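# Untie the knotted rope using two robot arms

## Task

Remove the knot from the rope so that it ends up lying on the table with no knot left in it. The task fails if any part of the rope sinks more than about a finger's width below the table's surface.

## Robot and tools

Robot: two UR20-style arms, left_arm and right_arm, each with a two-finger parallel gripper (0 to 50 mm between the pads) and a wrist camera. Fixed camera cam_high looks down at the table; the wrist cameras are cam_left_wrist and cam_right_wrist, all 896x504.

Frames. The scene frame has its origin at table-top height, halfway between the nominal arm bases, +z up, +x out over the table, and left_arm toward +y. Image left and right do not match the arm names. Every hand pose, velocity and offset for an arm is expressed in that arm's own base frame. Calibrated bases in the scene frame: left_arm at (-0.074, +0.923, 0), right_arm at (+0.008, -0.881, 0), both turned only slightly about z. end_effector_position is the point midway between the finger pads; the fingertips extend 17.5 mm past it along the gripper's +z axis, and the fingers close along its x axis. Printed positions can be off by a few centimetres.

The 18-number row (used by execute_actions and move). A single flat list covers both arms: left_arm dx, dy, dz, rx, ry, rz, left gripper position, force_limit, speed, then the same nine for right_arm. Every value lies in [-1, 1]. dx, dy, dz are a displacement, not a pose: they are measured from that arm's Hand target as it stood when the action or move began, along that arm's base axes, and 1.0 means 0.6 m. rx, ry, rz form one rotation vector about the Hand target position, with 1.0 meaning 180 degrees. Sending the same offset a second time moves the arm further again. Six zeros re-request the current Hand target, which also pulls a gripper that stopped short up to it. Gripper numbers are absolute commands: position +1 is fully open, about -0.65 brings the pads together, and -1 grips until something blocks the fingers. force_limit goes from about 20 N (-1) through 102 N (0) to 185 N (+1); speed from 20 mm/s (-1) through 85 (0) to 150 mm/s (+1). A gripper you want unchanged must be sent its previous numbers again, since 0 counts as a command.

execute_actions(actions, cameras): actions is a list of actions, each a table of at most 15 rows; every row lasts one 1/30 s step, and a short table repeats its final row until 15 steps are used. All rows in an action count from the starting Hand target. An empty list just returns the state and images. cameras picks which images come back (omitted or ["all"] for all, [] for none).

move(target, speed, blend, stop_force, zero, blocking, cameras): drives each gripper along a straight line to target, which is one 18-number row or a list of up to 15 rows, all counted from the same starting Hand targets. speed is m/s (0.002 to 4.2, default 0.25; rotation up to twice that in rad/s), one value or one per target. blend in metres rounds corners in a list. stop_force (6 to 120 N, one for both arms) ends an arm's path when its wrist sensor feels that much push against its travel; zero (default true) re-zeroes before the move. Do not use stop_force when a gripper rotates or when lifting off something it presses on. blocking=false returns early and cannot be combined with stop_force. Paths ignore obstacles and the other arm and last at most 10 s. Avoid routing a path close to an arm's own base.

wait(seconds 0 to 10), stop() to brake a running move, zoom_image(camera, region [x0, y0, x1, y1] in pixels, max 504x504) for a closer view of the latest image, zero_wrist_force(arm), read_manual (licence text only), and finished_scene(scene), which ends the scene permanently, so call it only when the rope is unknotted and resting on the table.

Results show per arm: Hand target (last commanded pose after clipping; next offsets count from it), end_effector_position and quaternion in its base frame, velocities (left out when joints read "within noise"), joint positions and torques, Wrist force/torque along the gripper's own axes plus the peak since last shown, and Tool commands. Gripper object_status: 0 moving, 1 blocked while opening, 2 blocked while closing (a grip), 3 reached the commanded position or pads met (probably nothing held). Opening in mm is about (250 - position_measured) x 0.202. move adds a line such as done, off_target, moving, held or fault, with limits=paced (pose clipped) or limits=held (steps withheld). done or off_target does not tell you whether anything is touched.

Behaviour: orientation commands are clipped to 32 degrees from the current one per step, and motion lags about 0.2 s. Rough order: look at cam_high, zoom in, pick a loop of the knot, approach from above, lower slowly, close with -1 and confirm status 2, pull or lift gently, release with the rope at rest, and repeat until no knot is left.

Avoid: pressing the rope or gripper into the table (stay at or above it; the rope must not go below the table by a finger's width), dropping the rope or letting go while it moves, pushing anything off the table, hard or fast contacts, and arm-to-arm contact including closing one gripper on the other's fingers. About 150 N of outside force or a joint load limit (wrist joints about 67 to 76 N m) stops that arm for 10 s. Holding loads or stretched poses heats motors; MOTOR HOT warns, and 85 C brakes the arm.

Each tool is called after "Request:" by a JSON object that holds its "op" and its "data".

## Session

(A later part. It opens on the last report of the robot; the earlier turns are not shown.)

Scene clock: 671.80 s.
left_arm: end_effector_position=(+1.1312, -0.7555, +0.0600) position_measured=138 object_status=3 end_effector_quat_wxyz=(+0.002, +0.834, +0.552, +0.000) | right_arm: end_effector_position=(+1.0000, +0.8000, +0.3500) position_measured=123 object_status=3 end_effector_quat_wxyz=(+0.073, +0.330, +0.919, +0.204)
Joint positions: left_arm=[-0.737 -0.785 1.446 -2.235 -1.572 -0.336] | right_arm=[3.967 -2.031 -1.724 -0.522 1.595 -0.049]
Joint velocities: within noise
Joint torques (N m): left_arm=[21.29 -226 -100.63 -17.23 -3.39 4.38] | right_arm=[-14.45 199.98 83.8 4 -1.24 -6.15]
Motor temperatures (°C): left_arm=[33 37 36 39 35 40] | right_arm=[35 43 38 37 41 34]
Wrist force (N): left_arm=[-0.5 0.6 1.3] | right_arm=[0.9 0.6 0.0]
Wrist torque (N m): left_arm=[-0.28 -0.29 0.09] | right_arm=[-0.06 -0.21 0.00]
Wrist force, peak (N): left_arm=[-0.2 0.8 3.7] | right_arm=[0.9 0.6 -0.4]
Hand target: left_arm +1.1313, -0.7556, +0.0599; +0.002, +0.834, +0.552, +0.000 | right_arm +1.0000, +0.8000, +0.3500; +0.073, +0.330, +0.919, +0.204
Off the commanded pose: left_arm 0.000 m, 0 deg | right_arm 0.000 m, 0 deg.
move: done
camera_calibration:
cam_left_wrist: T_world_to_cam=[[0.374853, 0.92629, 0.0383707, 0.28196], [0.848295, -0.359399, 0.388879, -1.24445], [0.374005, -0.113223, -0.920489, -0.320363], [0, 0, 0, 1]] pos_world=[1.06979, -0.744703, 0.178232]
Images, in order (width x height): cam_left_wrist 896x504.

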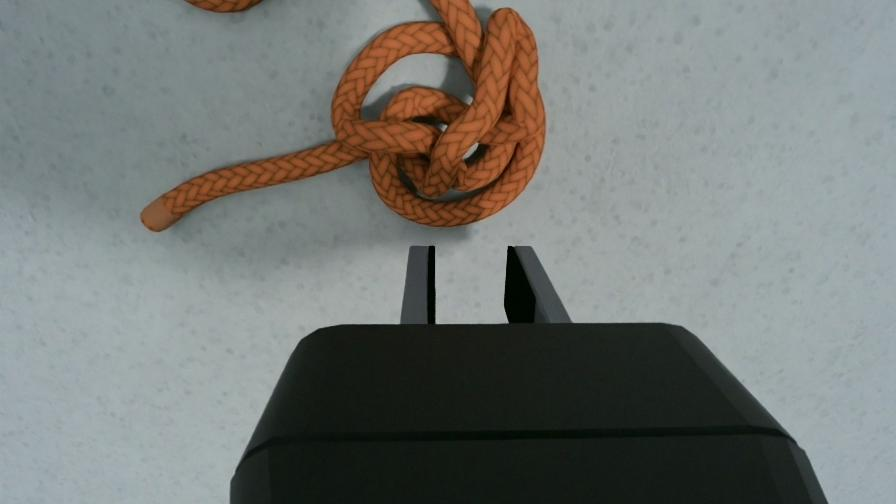

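Request:
{"op": "move", "data": {"target": [-0.0469, -0.0018, -0.0033, 0, 0, 0, 0.1, -0.8, -0.7, 0, 0, 0, 0, 0, 0, 0.2, 0, -0.5], "speed": 0.15, "cameras": ["cam_left_wrist"]}}

Request:
{"op": "zoom_image", "data": {"camera": "cam_left_wrist", "region": [360, 120, 580, 330]}}

Scene clock: 897.80 s.
left_arm: end_effector_position=(+1.1033, -0.7567, +0.0579) position_measured=138 object_status=3 end_effector_quat_wxyz=(+0.002, +0.834, +0.552, +0.000) | right_arm: end_effector_position=(+1.0000, +0.8000, +0.3500) position_measured=123 object_status=3 end_effector_quat_wxyz=(+0.073, +0.330, +0.919, +0.204)
Joint positions: left_arm=[-0.752 -0.804 1.489 -2.259 -1.572 -0.351] | right_arm=[3.967 -2.031 -1.724 -0.522 1.595 -0.049]
Joint velocities: within noise
Joint torques (N m): left_arm=[-28.46 -279.22 -63.12 -16.4 0.26 -4.76] | right_arm=[-13.87 197.91 84.2 4.31 -1.25 -5.94]
Motor temperatures (°C): left_arm=[33 36 36 39 35 40] | right_arm=[34 43 37 37 41 34]
Wrist force (N): left_arm=[-0.3 1.2 0.6] | right_arm=[0.5 0.7 -0.2]
Wrist torque (N m): left_arm=[-0.15 -0.31 0.09] | right_arm=[-0.04 -0.13 -0.01]
Wrist force, peak (N): left_arm=[-0.2 2.0 1.2] | right_arm=[0.8 0.7 -0.5]
Hand target: left_arm +1.1032, -0.7567, +0.0579; +0.002, +0.834, +0.552, +0.000 | right_arm +1.0000, +0.8000, +0.3500; +0.073, +0.330, +0.919, +0.204
Off the commanded pose: left_arm 0.000 m, 0 deg | right_arm 0.000 m, 0 deg.
move: done
camera_calibration:
cam_left_wrist: T_world_to_cam=[[0.374808, 0.926313, 0.0382497, 0.293695], [0.848317, -0.359308, 0.388915, -1.22036], [0.374001, -0.113321, -0.920479, -0.312066], [0, 0, 0, 1]] pos_world=[1.04189, -0.745903, 0.176132]
Images, in order (width x height): cam_left_wrist 896x504.

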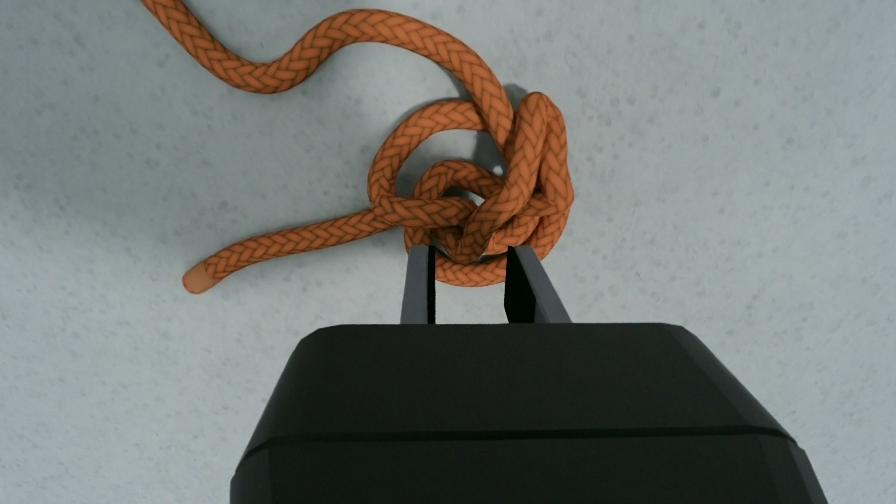

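Scaled by 2.291 from the camera's 896x504 image, which has a finer 1280x720 frame.

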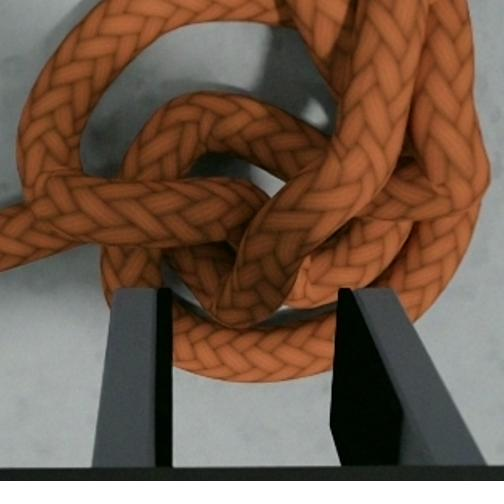

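Request:
{"op": "execute_actions", "data": {"actions": [], "cameras": ["cam_left_wrist", "cam_right_wrist"]}}

Request:
{"op": "zoom_image", "data": {"camera": "cam_left_wrist", "region": [360, 80, 620, 330]}}

Scene clock: 925.43 s.
left_arm: end_effector_position=(+1.1032, -0.7567, +0.0579) position_measured=138 object_status=3 end_effector_quat_wxyz=(+0.002, +0.834, +0.552, +0.000) | right_arm: end_effector_position=(+1.0000, +0.8000, +0.3500) position_measured=123 object_status=3 end_effector_quat_wxyz=(+0.073, +0.330, +0.919, +0.204)
Joint positions: left_arm=[-0.752 -0.804 1.489 -2.259 -1.572 -0.351] | right_arm=[3.967 -2.031 -1.724 -0.522 1.595 -0.049]
Joint velocities: within noise
Joint torques (N m): left_arm=[-16.15 -271.6 -92.02 -14.44 5.05 -4.86] | right_arm=[-18.78 199.42 84.85 4.45 -0.72 -5.73]
Motor temperatures (°C): left_arm=[33 36 36 39 35 40] | right_arm=[34 43 37 37 41 34]
Wrist force (N): left_arm=[-0.7 1.4 1.0] | right_arm=[0.5 0.4 0.1]
Wrist torque (N m): left_arm=[-0.13 -0.24 0.09] | right_arm=[-0.09 -0.14 -0.01]
Wrist force, peak (N): left_arm=[-0.7 1.4 1.3] | right_arm=[0.8 0.9 -0.3]
Hand target: left_arm +1.1032, -0.7567, +0.0579; +0.002, +0.834, +0.552, +0.000 | right_arm +1.0000, +0.8000, +0.3500; +0.073, +0.330, +0.919, +0.204
Tool commands: left_gripper/position=+0.1 left_gripper/force_limit=-0.8 left_gripper/speed=-0.7 right_gripper/position=+0.2 right_gripper/force_limit=+0.0 right_gripper/speed=-0.5
Off the commanded pose: left_arm 0.000 m, 0 deg | right_arm 0.000 m, 0 deg.
camera_calibration:
cam_left_wrist: T_world_to_cam=[[0.374872, 0.926284, 0.0383198, 0.293633], [0.848251, -0.359384, 0.388991, -1.22028], [0.374088, -0.113317, -0.920444, -0.312123], [0, 0, 0, 1]] pos_world=[1.04179, -0.745903, 0.176133]
cam_right_wrist: T_world_to_cam=[[-0.791305, 0.608966, -0.0547445, 0.329961], [0.372864, 0.551585, 0.746142, -1.06344], [0.484571, 0.570013, -0.663533, -0.572959], [0, 0, 0, 1]] pos_world=[0.935258, 0.712238, 0.431365]
Images, in order (width x height): cam_left_wrist 896x504, cam_right_wrist 896x504.

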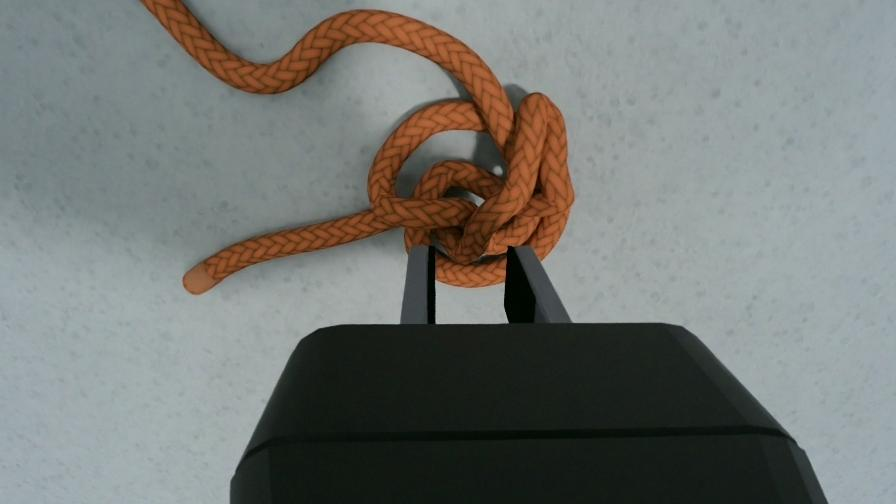

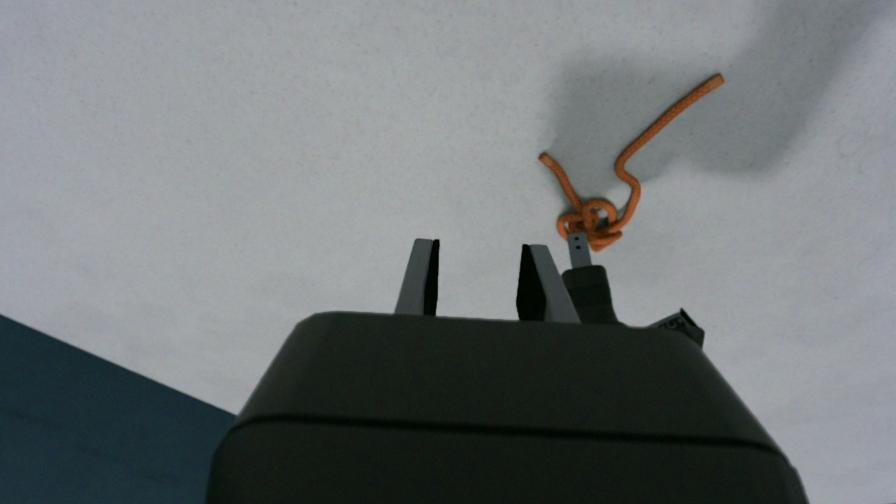

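Scaled by 1.938 from the camera's 896x504 image, which has a finer 1280x720 frame.

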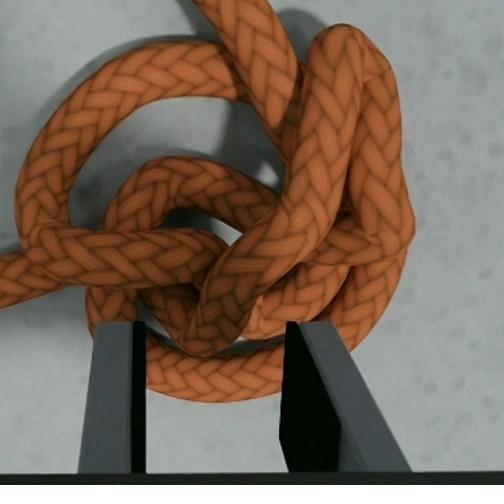

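Request:
{"op": "zoom_image", "data": {"camera": "cam_left_wrist", "region": [395, 160, 545, 300]}}

Scaled by 3.360 from the camera's 896x504 image, which has a finer 1280x720 frame.

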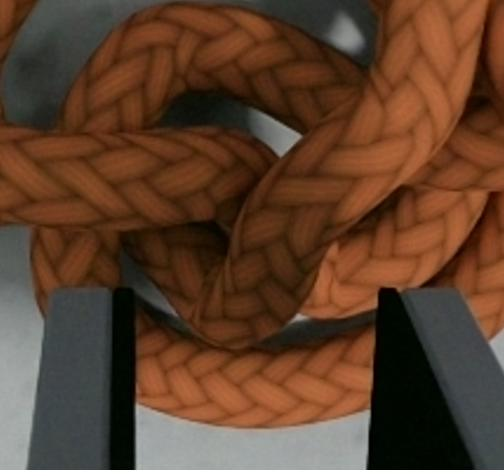

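Request:
{"op": "zoom_image", "data": {"camera": "cam_left_wrist", "region": [345, 155, 465, 265]}}

Scaled by 4.200 from the camera's 896x504 image, which has a finer 1280x720 frame.

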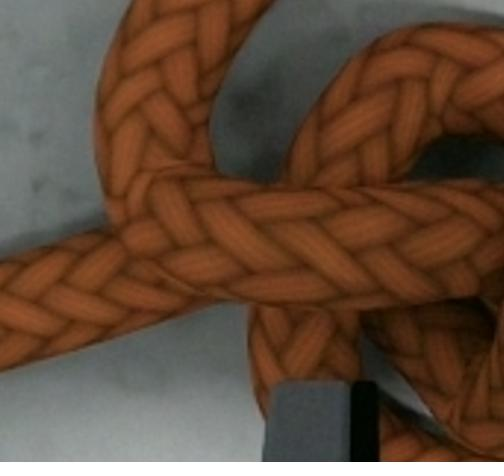

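Request:
{"op": "move", "data": {"target": [0.004, 0.0002, -0.0448, 0, 0, 0, 0.1, -0.8, -0.7, 0, 0, 0, 0, 0, 0, 0.2, 0, -0.5], "speed": 0.03, "stop_force": 8, "cameras": ["cam_left_wrist"]}}

Request:
{"op": "zoom_image", "data": {"camera": "cam_left_wrist", "region": [370, 110, 570, 290]}}

Scene clock: 991.53 s.
left_arm: end_effector_position=(+1.1052, -0.7566, +0.0355) position_measured=138 object_status=3 end_effector_quat_wxyz=(+0.002, +0.834, +0.552, +0.000) | right_arm: end_effector_position=(+1.0000, +0.8000, +0.3500) position_measured=123 object_status=3 end_effector_quat_wxyz=(+0.073, +0.330, +0.919, +0.204)
Joint positions: left_arm=[-0.751 -0.786 1.492 -2.28 -1.572 -0.35] | right_arm=[3.967 -2.031 -1.724 -0.522 1.595 -0.049]
Joint velocities: within noise
Joint torques (N m): left_arm=[-22.24 -264.33 -86.33 -0.61 4.27 -3.03] | right_arm=[-13.53 200.41 81.96 4.76 -1.59 -6.39]
Motor temperatures (°C): left_arm=[33 36 36 39 35 40] | right_arm=[34 42 37 37 41 34]
Wrist force (N): left_arm=[-0.1 1.9 -8.4] | right_arm=[0.7 0.6 -0.3]
Wrist torque (N m): left_arm=[-0.13 -0.44 0.09] | right_arm=[-0.06 -0.17 -0.01]
Wrist force, peak (N): left_arm=[0.5 3.9 -19.6] | right_arm=[0.9 0.9 -0.4]
Hand target: left_arm +1.1052, -0.7566, +0.0355; +0.002, +0.834, +0.552, +0.000 (not the last commanded pose) | right_arm +1.0000, +0.8000, +0.3500; +0.073, +0.330, +0.919, +0.204
Off the commanded pose: left_arm 0.004 m, 0 deg | right_arm 0.000 m, 0 deg.
move: contact (left_arm)
camera_calibration:
cam_left_wrist: T_world_to_cam=[[0.374869, 0.926285, 0.0383188, 0.293652], [0.848252, -0.359381, 0.388991, -1.21322], [0.374088, -0.113317, -0.920444, -0.333477], [0, 0, 0, 1]] pos_world=[1.04379, -0.745803, 0.153733]
Images, in order (width x height): cam_left_wrist 896x504.

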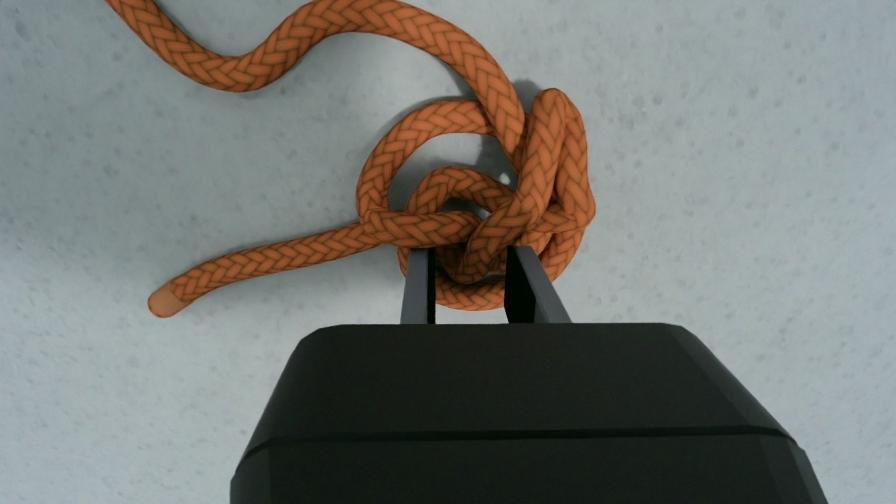

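Scaled by 2.520 from the camera's 896x504 image, which has a finer 1280x720 frame.

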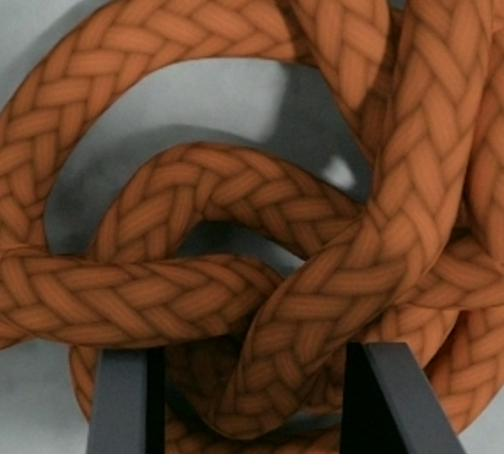

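Request:
{"op": "move", "data": {"target": [0.001, 0.001, 0.0015, 0, 0, 0, 0.1, -0.8, -0.7, 0, 0, 0, 0, 0, 0, 0.2, 0, -0.5], "speed": 0.03, "cameras": []}}

Request:
{"op": "move", "data": {"target": [0, 0, 0, 0, 0, 0, -1, -0.8, -0.7, 0, 0, 0, 0, 0, 0, 0.2, 0, -0.5], "speed": 0.03, "cameras": ["cam_left_wrist"]}}

Request:
{"op": "zoom_image", "data": {"camera": "cam_left_wrist", "region": [370, 110, 570, 290]}}

Scene clock: 1017.27 s.
left_arm: end_effector_position=(+1.1057, -0.7560, +0.0363) position_measured=138 object_status=3 end_effector_quat_wxyz=(+0.002, +0.834, +0.552, +0.000) | right_arm: end_effector_position=(+1.0000, +0.8000, +0.3500) position_measured=123 object_status=3 end_effector_quat_wxyz=(+0.073, +0.330, +0.919, +0.204)
Joint positions: left_arm=[-0.75 -0.787 1.491 -2.279 -1.572 -0.349] | right_arm=[3.967 -2.031 -1.724 -0.522 1.595 -0.049]
Joint velocities: within noise
Joint torques (N m): left_arm=[19.36 -273.67 -93.23 -0.19 4.61 2.16] | right_arm=[-16.19 202.45 78.52 4.56 -2.35 -5.86]
Motor temperatures (°C): left_arm=[33 36 36 39 35 40] | right_arm=[34 42 37 36 41 34]
Wrist force (N): left_arm=[-0.4 1.1 -2.1] | right_arm=[0.6 0.6 0.0]
Wrist torque (N m): left_arm=[-0.22 -0.32 0.10] | right_arm=[-0.06 -0.16 -0.01]
Wrist force, peak (N): left_arm=[0.0 2.1 -8.4] | right_arm=[1.0 0.8 -0.2]
Hand target: left_arm +1.1058, -0.7560, +0.0364; +0.002, +0.834, +0.552, +0.000 | right_arm +1.0000, +0.8000, +0.3500; +0.073, +0.330, +0.919, +0.204
Off the commanded pose: left_arm 0.000 m, 0 deg | right_arm 0.000 m, 0 deg.
move: done
No camera images: "cameras" was empty.

Scene clock: 1017.90 s.
left_arm: end_effector_position=(+1.1058, -0.7560, +0.0364) position_measured=211 object_status=2 end_effector_quat_wxyz=(+0.002, +0.834, +0.552, +0.000) | right_arm: end_effector_position=(+1.0000, +0.8000, +0.3500) position_measured=123 object_status=3 end_effector_quat_wxyz=(+0.073, +0.330, +0.919, +0.204)
Joint positions: left_arm=[-0.75 -0.787 1.491 -2.279 -1.572 -0.349] | right_arm=[3.967 -2.031 -1.724 -0.522 1.595 -0.049]
Joint velocities: within noise
Joint torques (N m): left_arm=[17.28 -280.01 -91.56 -1.23 3.94 2.5] | right_arm=[-18.62 197.4 79.65 4.59 -1.17 -6.41]
Motor temperatures (°C): left_arm=[33 36 36 39 35 40] | right_arm=[34 42 37 36 41 34]
Wrist force (N): left_arm=[-0.8 0.9 0.7] | right_arm=[0.5 0.4 -0.1]
Wrist torque (N m): left_arm=[-0.23 -0.23 0.10] | right_arm=[-0.08 -0.14 -0.01]
Wrist force, peak (N): left_arm=[-0.4 1.3 -1.8] | right_arm=[1.0 0.8 -0.3]
Hand target: left_arm +1.1058, -0.7560, +0.0364; +0.002, +0.834, +0.552, +0.000 | right_arm +1.0000, +0.8000, +0.3500; +0.073, +0.330, +0.919, +0.204
Off the commanded pose: left_arm 0.000 m, 0 deg | right_arm 0.000 m, 0 deg.
move: done
camera_calibration:
cam_left_wrist: T_world_to_cam=[[0.374869, 0.926285, 0.0383188, 0.292841], [0.848252, -0.359381, 0.388991, -1.21383], [0.374088, -0.113317, -0.920444, -0.332898], [0, 0, 0, 1]] pos_world=[1.04439, -0.745203, 0.154533]
Images, in order (width x height): cam_left_wrist 896x504.

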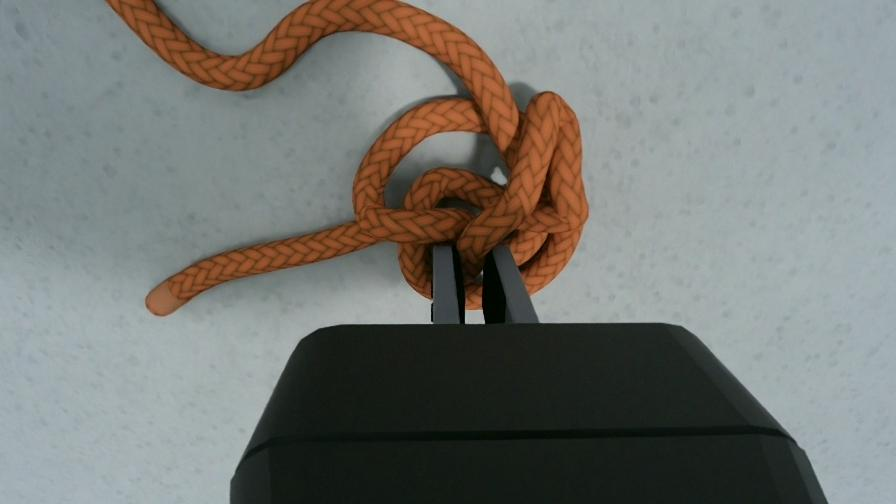

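Scaled by 2.520 from the camera's 896x504 image, which has a finer 1280x720 frame.

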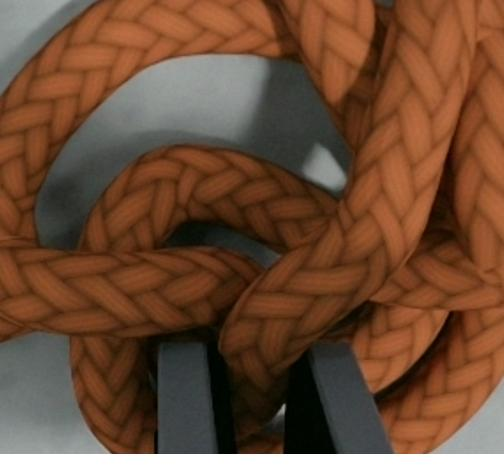

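Request:
{"op": "move", "data": {"target": [[0, 0, 0.025, 0, 0, 0, -1, -0.8, -0.7, 0, 0, 0, 0, 0, 0, 0.2, 0, -0.5], [0.0227, 0.0691, 0.0333, 0, 0, 0, -1, -0.8, -0.7, 0, 0, 0, 0, 0, 0, 0.2, 0, -0.5]], "speed": 0.06, "blend": 0.005, "cameras": ["cam_left_wrist", "cam_right_wrist"]}}

Request:
{"op": "zoom_image", "data": {"camera": "cam_left_wrist", "region": [240, 80, 560, 330]}}

Request:
{"op": "zoom_image", "data": {"camera": "cam_right_wrist", "region": [500, 50, 760, 280]}}

Scene clock: 1035.17 s.
left_arm: end_effector_position=(+1.1193, -0.7147, +0.0564) position_measured=211 object_status=2 end_effector_quat_wxyz=(+0.002, +0.834, +0.552, +0.000) | right_arm: end_effector_position=(+1.0000, +0.8000, +0.3500) position_measured=123 object_status=3 end_effector_quat_wxyz=(+0.073, +0.330, +0.919, +0.204)
Joint positions: left_arm=[-0.72 -0.812 1.508 -2.27 -1.572 -0.319] | right_arm=[3.967 -2.031 -1.724 -0.522 1.595 -0.049]
Joint velocities: within noise
Joint torques (N m): left_arm=[18.43 -274.12 -69.42 -16.87 -3.51 3.27] | right_arm=[-17.64 199.53 79.68 4.75 -1.81 -6.31]
Motor temperatures (°C): left_arm=[33 36 36 39 35 40] | right_arm=[34 42 37 36 41 34]
Wrist force (N): left_arm=[-0.8 1.1 1.3] | right_arm=[0.7 0.7 -0.2]
Wrist torque (N m): left_arm=[-0.17 -0.21 0.11] | right_arm=[-0.04 -0.17 -0.01]
Wrist force, peak (N): left_arm=[-0.8 1.3 1.5] | right_arm=[1.0 0.9 -0.3]
Hand target: left_arm +1.1194, -0.7145, +0.0564; +0.002, +0.834, +0.552, +0.000 | right_arm +1.0000, +0.8000, +0.3500; +0.073, +0.330, +0.919, +0.204
Off the commanded pose: left_arm 0.000 m, 0 deg | right_arm 0.000 m, 0 deg.
move: done
camera_calibration:
cam_left_wrist: T_world_to_cam=[[0.374869, 0.926285, 0.0383188, 0.248758], [0.848252, -0.359381, 0.388991, -1.21822], [0.374088, -0.113317, -0.920444, -0.314859], [0, 0, 0, 1]] pos_world=[1.05789, -0.703903, 0.174533]
cam_right_wrist: T_world_to_cam=[[-0.791305, 0.608966, -0.0547445, 0.329961], [0.372864, 0.551585, 0.746142, -1.06344], [0.484571, 0.570013, -0.663533, -0.572959], [0, 0, 0, 1]] pos_world=[0.935258, 0.712238, 0.431365]
Images, in order (width x height): cam_left_wrist 896x504, cam_right_wrist 896x504.

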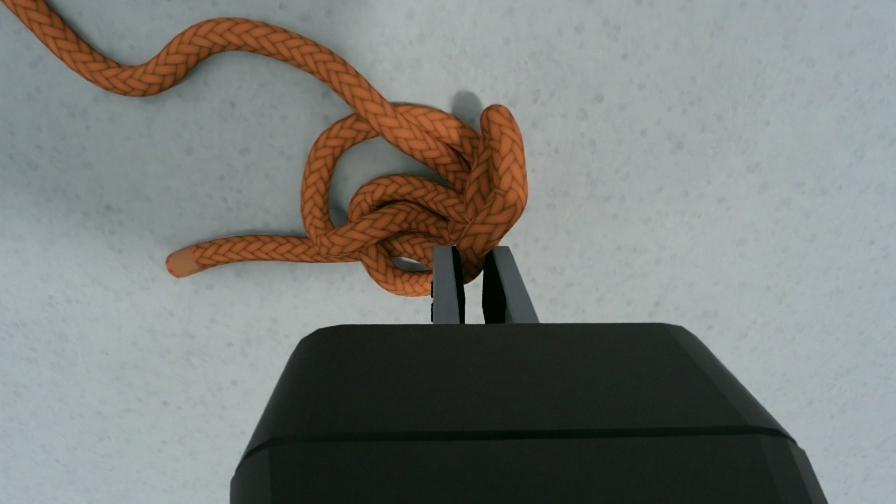

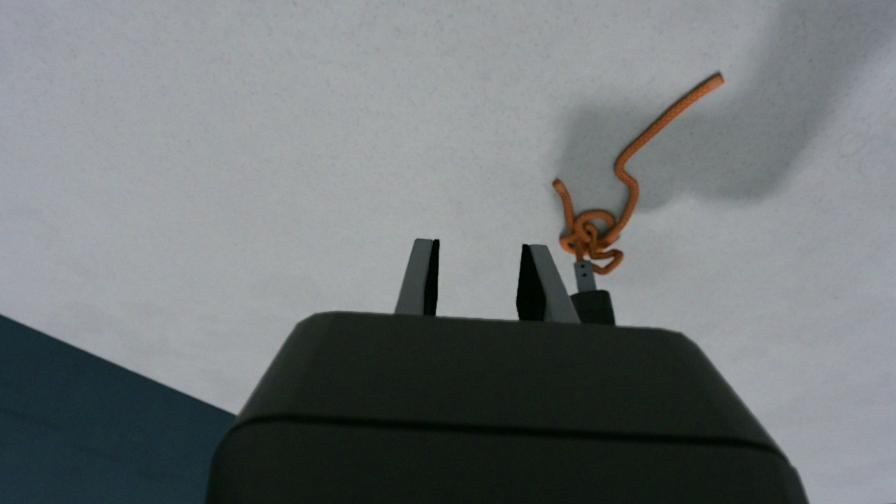

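Scaled by 1.575 from the camera's 896x504 image, which has a finer 1280x720 frame.

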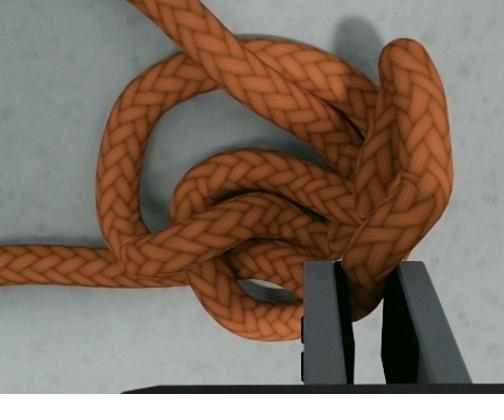

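Scaled by 1.938 from the camera's 896x504 image, which has a finer 1280x720 frame.

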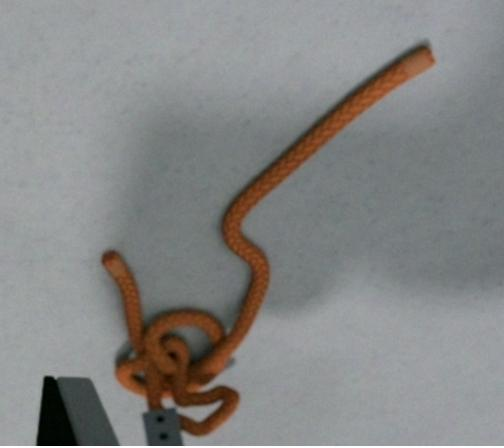

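Request:
{"op": "move", "data": {"target": [0.0259, 0.0921, 0.0, 0, 0, 0, -1, -0.8, -0.7, 0, 0, 0, 0, 0, 0, 0.2, 0, -0.5], "speed": 0.06, "cameras": ["cam_left_wrist", "cam_right_wrist"]}}

Request:
{"op": "zoom_image", "data": {"camera": "cam_left_wrist", "region": [180, 80, 500, 330]}}

Request:
{"op": "zoom_image", "data": {"camera": "cam_right_wrist", "region": [530, 150, 680, 330]}}

Scene clock: 1050.83 s.
left_arm: end_effector_position=(+1.1349, -0.6594, +0.0564) position_measured=211 object_status=2 end_effector_quat_wxyz=(+0.002, +0.834, +0.552, +0.000) | right_arm: end_effector_position=(+1.0000, +0.8000, +0.3500) position_measured=123 object_status=3 end_effector_quat_wxyz=(+0.073, +0.330, +0.919, +0.204)
Joint positions: left_arm=[-0.68 -0.826 1.536 -2.285 -1.573 -0.279] | right_arm=[3.967 -2.031 -1.724 -0.522 1.595 -0.049]
Joint velocities: within noise
Joint torques (N m): left_arm=[15.32 -270.77 -66.02 -17 -3.18 3.89] | right_arm=[-16.79 199.35 76.24 4.85 -2.29 -5.63]
Motor temperatures (°C): left_arm=[33 36 36 39 35 40] | right_arm=[34 42 37 36 41 34]
Wrist force (N): left_arm=[-1.2 0.3 1.5] | right_arm=[0.5 0.4 -0.1]
Wrist torque (N m): left_arm=[-0.34 -0.17 0.16] | right_arm=[-0.08 -0.14 -0.01]
Wrist force, peak (N): left_arm=[-1.1 1.6 1.6] | right_arm=[0.8 0.9 -0.1]
Hand target: left_arm +1.1349, -0.6593, +0.0564; +0.002, +0.834, +0.552, +0.000 | right_arm +1.0000, +0.8000, +0.3500; +0.073, +0.330, +0.919, +0.204
Off the commanded pose: left_arm 0.000 m, 0 deg | right_arm 0.000 m, 0 deg.
move: done
camera_calibration:
cam_left_wrist: T_world_to_cam=[[0.374869, 0.926285, 0.0383188, 0.191687], [0.848252, -0.359381, 0.388991, -1.21157], [0.374088, -0.113317, -0.920444, -0.314428], [0, 0, 0, 1]] pos_world=[1.07349, -0.648603, 0.174533]
cam_right_wrist: T_world_to_cam=[[-0.791305, 0.608966, -0.0547445, 0.329961], [0.372864, 0.551585, 0.746142, -1.06344], [0.484571, 0.570013, -0.663533, -0.572959], [0, 0, 0, 1]] pos_world=[0.935258, 0.712238, 0.431365]
Images, in order (width x height): cam_left_wrist 896x504, cam_right_wrist 896x504.

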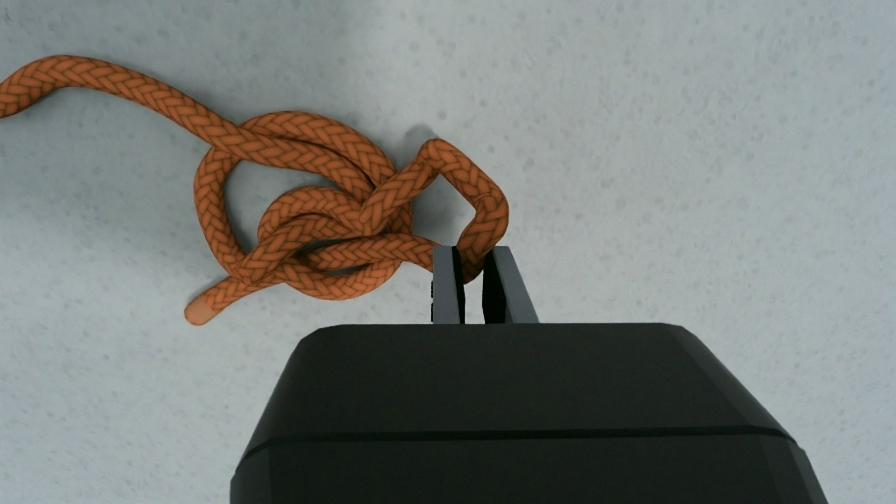

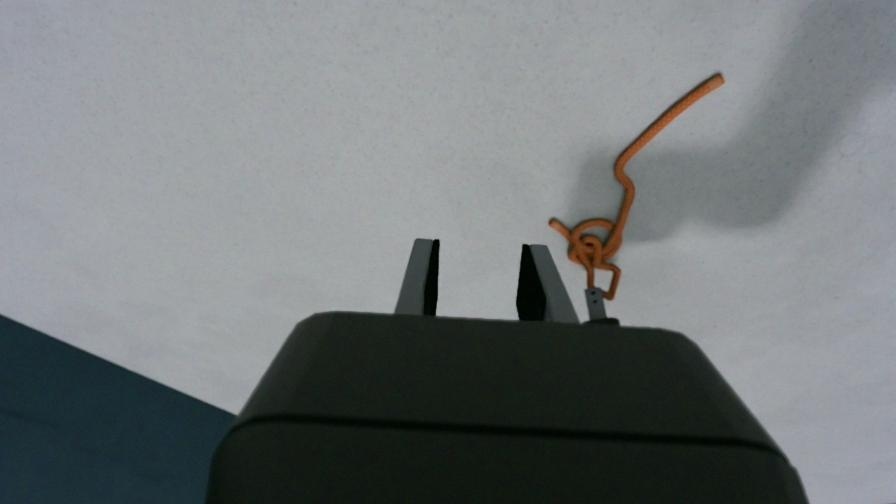

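Scaled by 1.575 from the camera's 896x504 image, which has a finer 1280x720 frame.

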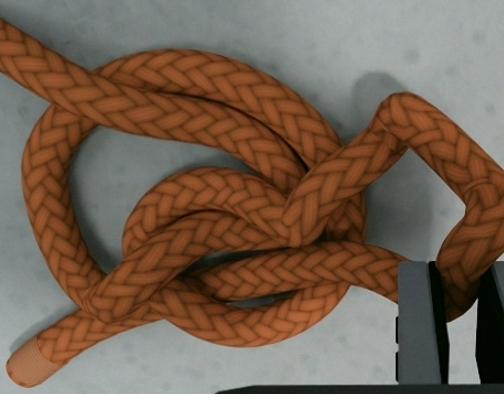

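Scaled by 2.800 from the camera's 896x504 image, which has a finer 1280x720 frame.

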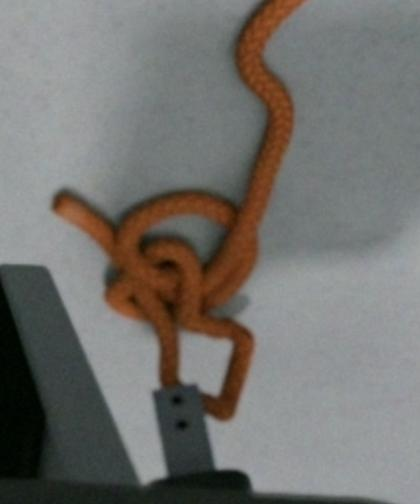

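Request:
{"op": "move", "data": {"target": [0.0292, 0.0691, 0.0, 0, 0, 0, -1, -0.8, -0.7, 0, 0, 0, 0, 0, 0, 0.2, 0, -0.5], "speed": 0.06, "cameras": ["cam_left_wrist"]}}

Request:
{"op": "zoom_image", "data": {"camera": "cam_left_wrist", "region": [160, 80, 480, 330]}}

Scene clock: 1064.67 s.
left_arm: end_effector_position=(+1.1524, -0.6179, +0.0564) position_measured=211 object_status=2 end_effector_quat_wxyz=(+0.002, +0.834, +0.552, +0.000) | right_arm: end_effector_position=(+1.0000, +0.8000, +0.3500) position_measured=123 object_status=3 end_effector_quat_wxyz=(+0.073, +0.330, +0.919, +0.204)
Joint positions: left_arm=[-0.646 -0.83 1.545 -2.289 -1.573 -0.245] | right_arm=[3.967 -2.031 -1.724 -0.522 1.595 -0.049]
Joint velocities: within noise
Joint torques (N m): left_arm=[24.33 -270.83 -66.71 -16.71 -3.27 4.1] | right_arm=[-15.27 204.12 77.59 4.91 -2.46 -5.7]
Motor temperatures (°C): left_arm=[33 36 36 39 35 40] | right_arm=[34 42 37 36 41 34]
Wrist force (N): left_arm=[-0.7 0.6 1.3] | right_arm=[0.6 0.6 -0.4]
Wrist torque (N m): left_arm=[-0.27 -0.24 0.14] | right_arm=[-0.04 -0.16 0.00]
Wrist force, peak (N): left_arm=[-2.1 0.5 1.3] | right_arm=[0.8 0.8 -0.4]
Hand target: left_arm +1.1524, -0.6178, +0.0564; +0.002, +0.834, +0.552, +0.000 | right_arm +1.0000, +0.8000, +0.3500; +0.073, +0.330, +0.919, +0.204
Off the commanded pose: left_arm 0.000 m, 0 deg | right_arm 0.000 m, 0 deg.
move: done
camera_calibration:
cam_left_wrist: T_world_to_cam=[[0.374869, 0.926285, 0.0383188, 0.146778], [0.848252, -0.359381, 0.388991, -1.21154], [0.374088, -0.113317, -0.920444, -0.316283], [0, 0, 0, 1]] pos_world=[1.09099, -0.607203, 0.174533]
Images, in order (width x height): cam_left_wrist 896x504.

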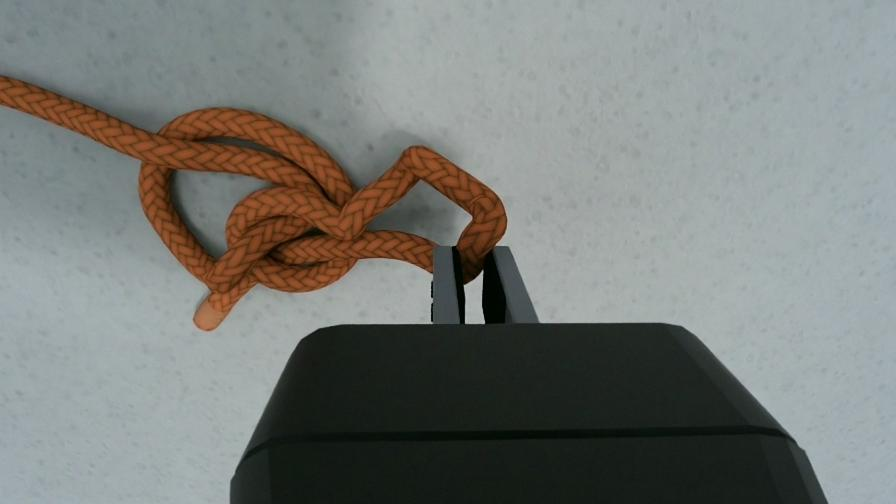

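Scaled by 1.575 from the camera's 896x504 image, which has a finer 1280x720 frame.

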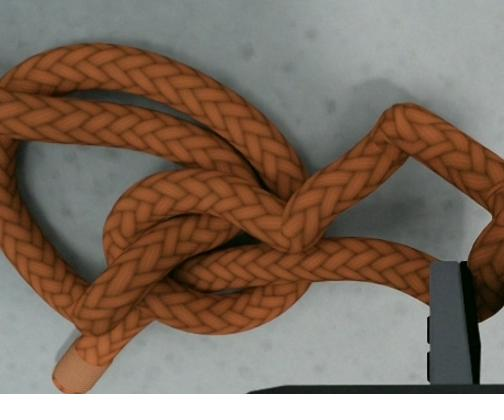

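Request:
{"op": "move", "data": {"target": [[0.002, 0.008, -0.048, 0, 0, 0, -1, -0.8, -0.7, 0, 0, 0, 0, 0, 0, 0.2, 0, -0.5], [0.0324, 0.0768, -0.048, 0, 0, 0, -1, -0.8, -0.7, 0, 0, 0, 0, 0, 0, 0.2, 0, -0.5]], "speed": [0.06, 0.05], "cameras": ["cam_left_wrist"]}}

Request:
{"op": "zoom_image", "data": {"camera": "cam_left_wrist", "region": [120, 80, 460, 345]}}

Scene clock: 1081.57 s.
left_arm: end_effector_position=(+1.1718, -0.5719, +0.0276) position_measured=211 object_status=2 end_effector_quat_wxyz=(+0.002, +0.834, +0.552, +0.000) | right_arm: end_effector_position=(+1.0000, +0.8000, +0.3500) position_measured=123 object_status=3 end_effector_quat_wxyz=(+0.073, +0.330, +0.919, +0.204)
Joint positions: left_arm=[-0.608 -0.811 1.559 -2.322 -1.573 -0.207] | right_arm=[3.967 -2.031 -1.724 -0.522 1.595 -0.049]
Joint velocities: within noise
Joint torques (N m): left_arm=[23.03 -265.72 -62.36 -16.26 -3.39 3.42] | right_arm=[-15.88 201.17 76.86 5.04 -2.6 -5.62]
Motor temperatures (°C): left_arm=[33 36 36 39 35 40] | right_arm=[34 42 37 36 41 34]
Wrist force (N): left_arm=[-1.0 0.2 -3.5] | right_arm=[0.4 0.6 -0.1]
Wrist torque (N m): left_arm=[-0.29 -0.30 0.14] | right_arm=[-0.05 -0.11 -0.01]
Wrist force, peak (N): left_arm=[-1.0 -0.1 -4.7] | right_arm=[1.1 0.6 -0.3]
Hand target: left_arm +1.1719, -0.5717, +0.0276; +0.002, +0.834, +0.552, +0.000 | right_arm +1.0000, +0.8000, +0.3500; +0.073, +0.330, +0.919, +0.204
Off the commanded pose: left_arm 0.000 m, 0 deg | right_arm 0.000 m, 0 deg.
move: done
camera_calibration:
cam_left_wrist: T_world_to_cam=[[0.374869, 0.926285, 0.0383188, 0.0979075], [0.848252, -0.359381, 0.388991, -1.20023], [0.374088, -0.113317, -0.920444, -0.344826], [0, 0, 0, 1]] pos_world=[1.11039, -0.561103, 0.145733]
Images, in order (width x height): cam_left_wrist 896x504.

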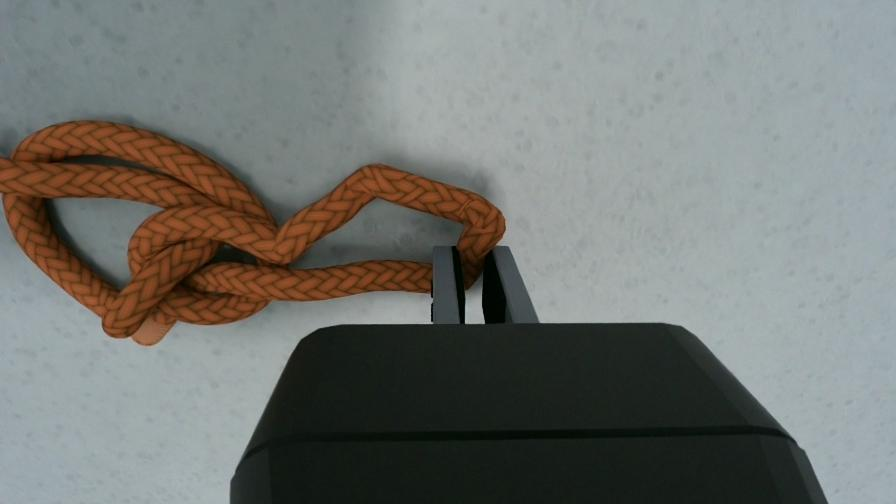

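Scaled by 1.482 from the camera's 896x504 image, which has a finer 1280x720 frame.

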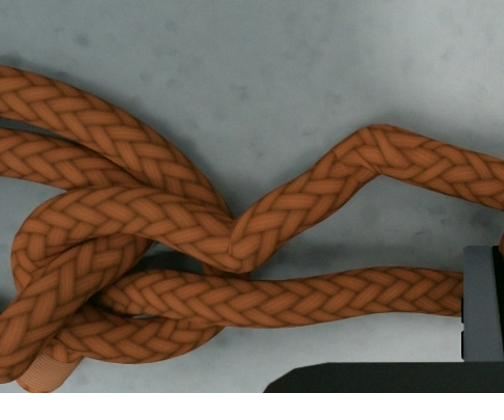

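Request:
{"op": "move", "data": {"target": [0.0195, 0.0461, 0.0, 0, 0, 0, -1, -0.8, -0.7, 0, 0, 0, 0, 0, 0, 0.2, 0, -0.5], "speed": 0.06, "cameras": ["cam_left_wrist"]}}

Request:
{"op": "zoom_image", "data": {"camera": "cam_left_wrist", "region": [90, 100, 430, 365]}}

Scene clock: 1096.37 s.
left_arm: end_effector_position=(+1.1835, -0.5442, +0.0276) position_measured=211 object_status=2 end_effector_quat_wxyz=(+0.002, +0.834, +0.552, +0.000) | right_arm: end_effector_position=(+1.0000, +0.8000, +0.3500) position_measured=123 object_status=3 end_effector_quat_wxyz=(+0.073, +0.330, +0.919, +0.204)
Joint positions: left_arm=[-0.585 -0.812 1.561 -2.323 -1.573 -0.184] | right_arm=[3.967 -2.031 -1.724 -0.522 1.595 -0.049]
Joint velocities: within noise
Joint torques (N m): left_arm=[23.72 -264.18 -62.8 -15.5 -3.64 3.61] | right_arm=[-13.51 200.6 79.84 5.65 -3 -5.73]
Motor temperatures (°C): left_arm=[33 36 35 39 35 40] | right_arm=[34 42 37 36 41 34]
Wrist force (N): left_arm=[-1.3 0.2 -3.5] | right_arm=[0.5 0.7 0.0]
Wrist torque (N m): left_arm=[-0.31 -0.25 0.19] | right_arm=[-0.04 -0.13 0.00]
Wrist force, peak (N): left_arm=[-1.1 0.0 -4.4] | right_arm=[0.9 0.8 0.0]
Hand target: left_arm +1.1836, -0.5441, +0.0276; +0.002, +0.834, +0.552, +0.000 | right_arm +1.0000, +0.8000, +0.3500; +0.073, +0.330, +0.919, +0.204
Off the commanded pose: left_arm 0.000 m, 0 deg | right_arm 0.000 m, 0 deg.
move: done
camera_calibration:
cam_left_wrist: T_world_to_cam=[[0.374869, 0.926285, 0.0383188, 0.0678634], [0.848252, -0.359381, 0.388991, -1.2002], [0.374088, -0.113317, -0.920444, -0.346064], [0, 0, 0, 1]] pos_world=[1.12209, -0.533403, 0.145733]
Images, in order (width x height): cam_left_wrist 896x504.

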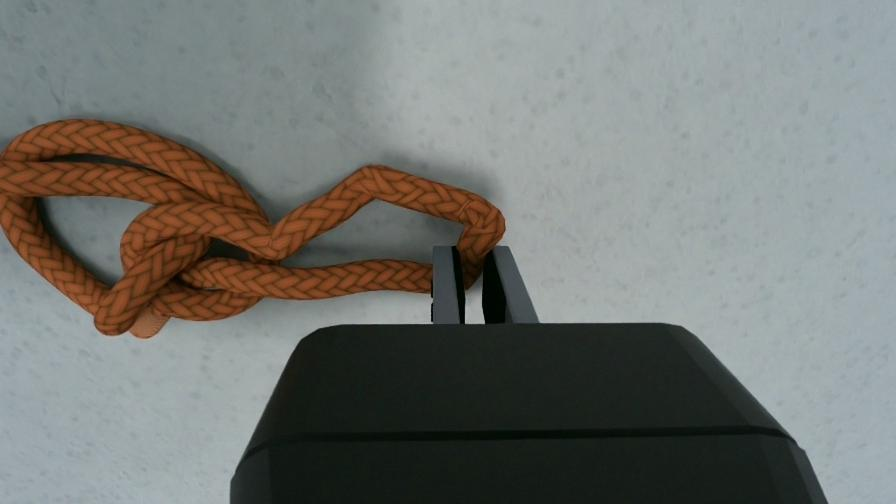

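Scaled by 1.482 from the camera's 896x504 image, which has a finer 1280x720 frame.

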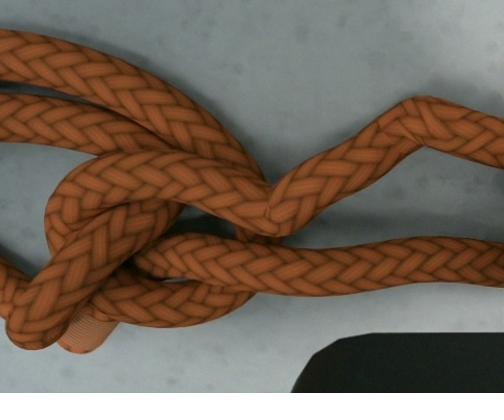

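Request:
{"op": "zoom_image", "data": {"camera": "cam_left_wrist", "region": [90, 220, 220, 345]}}

Request:
{"op": "zoom_image", "data": {"camera": "cam_left_wrist", "region": [0, 100, 300, 350]}}

Scaled by 3.877 from the camera's 896x504 image, which has a finer 1280x720 frame.

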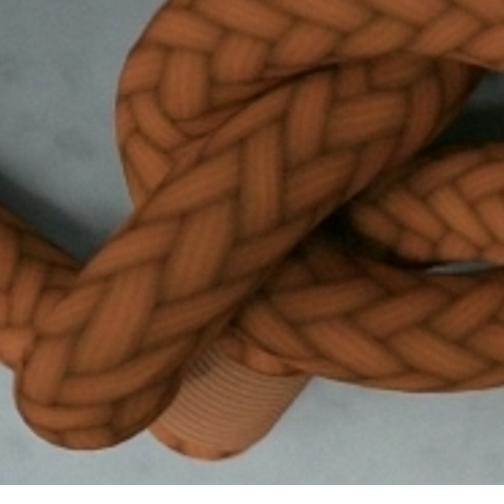

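Scaled by 1.680 from the camera's 896x504 image, which has a finer 1280x720 frame.

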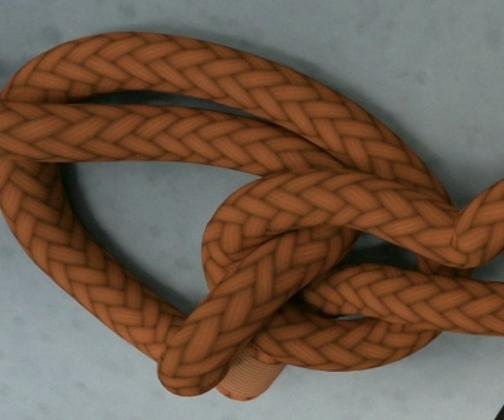

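Request:
{"op": "move", "data": {"target": [0, 0, 0, 0, 0, 0, 0.1, -0.8, -0.7, 0, 0, 0, 0, 0, 0, 0.2, 0, -0.5], "speed": 0.05, "cameras": []}}

Request:
{"op": "move", "data": {"target": [[0, 0, 0.08, 0, 0, 0, 0.1, -0.8, -0.7, 0, 0, 0, 0, 0, 0, 0.2, 0, -0.5], [-0.0808, -0.2082, 0.10, 0, 0, 0.239, 0.1, -0.8, -0.7, 0, 0, 0, 0, 0, 0, 0.2, 0, -0.5]], "speed": 0.25, "blend": 0.02, "cameras": ["cam_left_wrist"]}}

Request:
{"op": "zoom_image", "data": {"camera": "cam_left_wrist", "region": [350, 60, 650, 280]}}

Scene clock: 1210.80 s.
left_arm: end_effector_position=(+1.1836, -0.5441, +0.0276) position_measured=138 object_status=3 end_effector_quat_wxyz=(+0.002, +0.834, +0.552, +0.000) | right_arm: end_effector_position=(+1.0000, +0.8000, +0.3500) position_measured=123 object_status=3 end_effector_quat_wxyz=(+0.073, +0.330, +0.919, +0.204)
Joint positions: left_arm=[-0.585 -0.812 1.561 -2.323 -1.573 -0.184] | right_arm=[3.967 -2.031 -1.724 -0.522 1.595 -0.049]
Joint velocities: within noise
Joint torques (N m): left_arm=[-2.48 -235.09 -81.36 -3.33 -3.41 4.4] | right_arm=[-17 195.71 86.43 6.18 -2.49 -5.01]
Motor temperatures (°C): left_arm=[33 36 35 39 35 39] | right_arm=[34 42 37 36 41 34]
Wrist force (N): left_arm=[-1.0 0.5 1.1] | right_arm=[0.7 0.7 -0.3]
Wrist torque (N m): left_arm=[-0.28 -0.20 0.18] | right_arm=[-0.02 -0.17 -0.01]
Wrist force, peak (N): left_arm=[-1.5 0.1 -4.1] | right_arm=[0.8 0.9 -0.2]
Hand target: left_arm +1.1836, -0.5441, +0.0276; +0.002, +0.834, +0.552, +0.000 | right_arm +1.0000, +0.8000, +0.3500; +0.073, +0.330, +0.919, +0.204
Off the commanded pose: left_arm 0.000 m, 0 deg | right_arm 0.000 m, 0 deg.
move: done
No camera images: "cameras" was empty.

Scene clock: 1213.13 s.
left_arm: end_effector_position=(+1.1351, -0.6689, +0.0876) position_measured=138 object_status=3 end_effector_quat_wxyz=(+0.002, +0.573, +0.819, +0.000) | right_arm: end_effector_position=(+1.0000, +0.8000, +0.3500) position_measured=123 object_status=3 end_effector_quat_wxyz=(+0.073, +0.330, +0.919, +0.204)
Joint positions: left_arm=[-0.686 -0.845 1.519 -2.249 -1.57 -1.036] | right_arm=[3.967 -2.031 -1.724 -0.522 1.595 -0.049]
Joint velocities: within noise
Joint torques (N m): left_arm=[-19.7 -217.53 -98.14 -0.9 5.66 -5.46] | right_arm=[-16.26 197.79 87.11 6 -2.76 -4.62]
Motor temperatures (°C): left_arm=[33 36 35 39 35 39] | right_arm=[34 42 37 36 41 34]
Wrist force (N): left_arm=[-1.3 0.6 1.5] | right_arm=[0.5 0.4 -0.3]
Wrist torque (N m): left_arm=[-0.28 -0.11 0.15] | right_arm=[-0.09 -0.14 -0.01]
Wrist force, peak (N): left_arm=[-1.2 0.3 4.7] | right_arm=[0.8 0.7 -0.2]
Hand target: left_arm +1.1351, -0.6690, +0.0876; +0.002, +0.573, +0.819, +0.000 | right_arm +1.0000, +0.8000, +0.3500; +0.073, +0.330, +0.919, +0.204
Off the commanded pose: left_arm 0.000 m, 0 deg | right_arm 0.000 m, 0 deg.
move: done
camera_calibration:
cam_left_wrist: T_world_to_cam=[[-0.357745, 0.933032, 0.0383523, 1.03535], [0.865425, 0.315835, 0.388956, -0.79519], [0.350796, 0.172338, -0.920457, -0.0693721], [0, 0, 0, 1]] pos_world=[1.0829, -0.702907, 0.205732]
Images, in order (width x height): cam_left_wrist 896x504.

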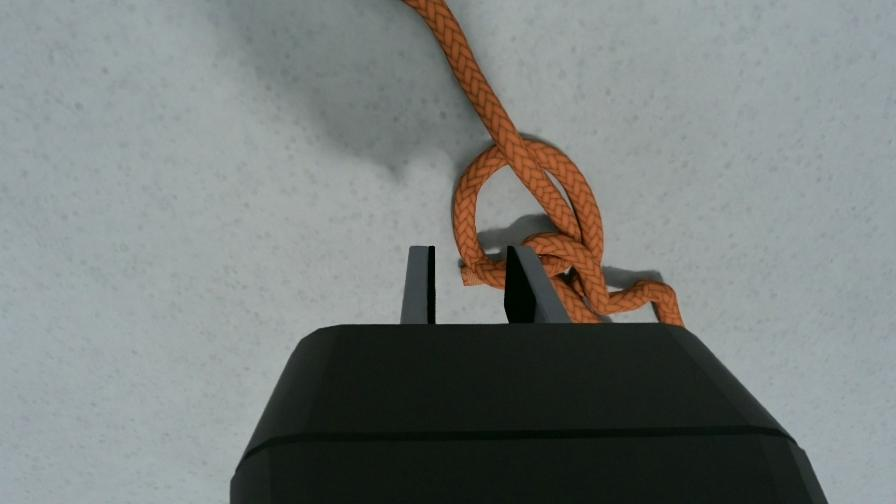

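Scaled by 1.680 from the camera's 896x504 image, which has a finer 1280x720 frame.

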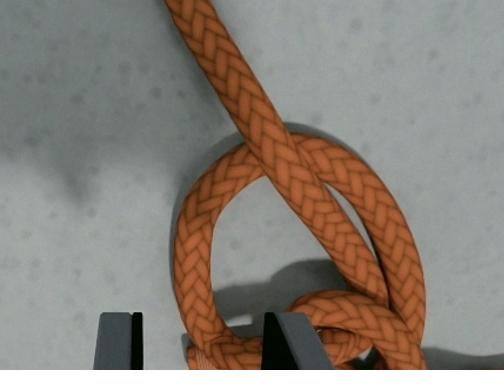

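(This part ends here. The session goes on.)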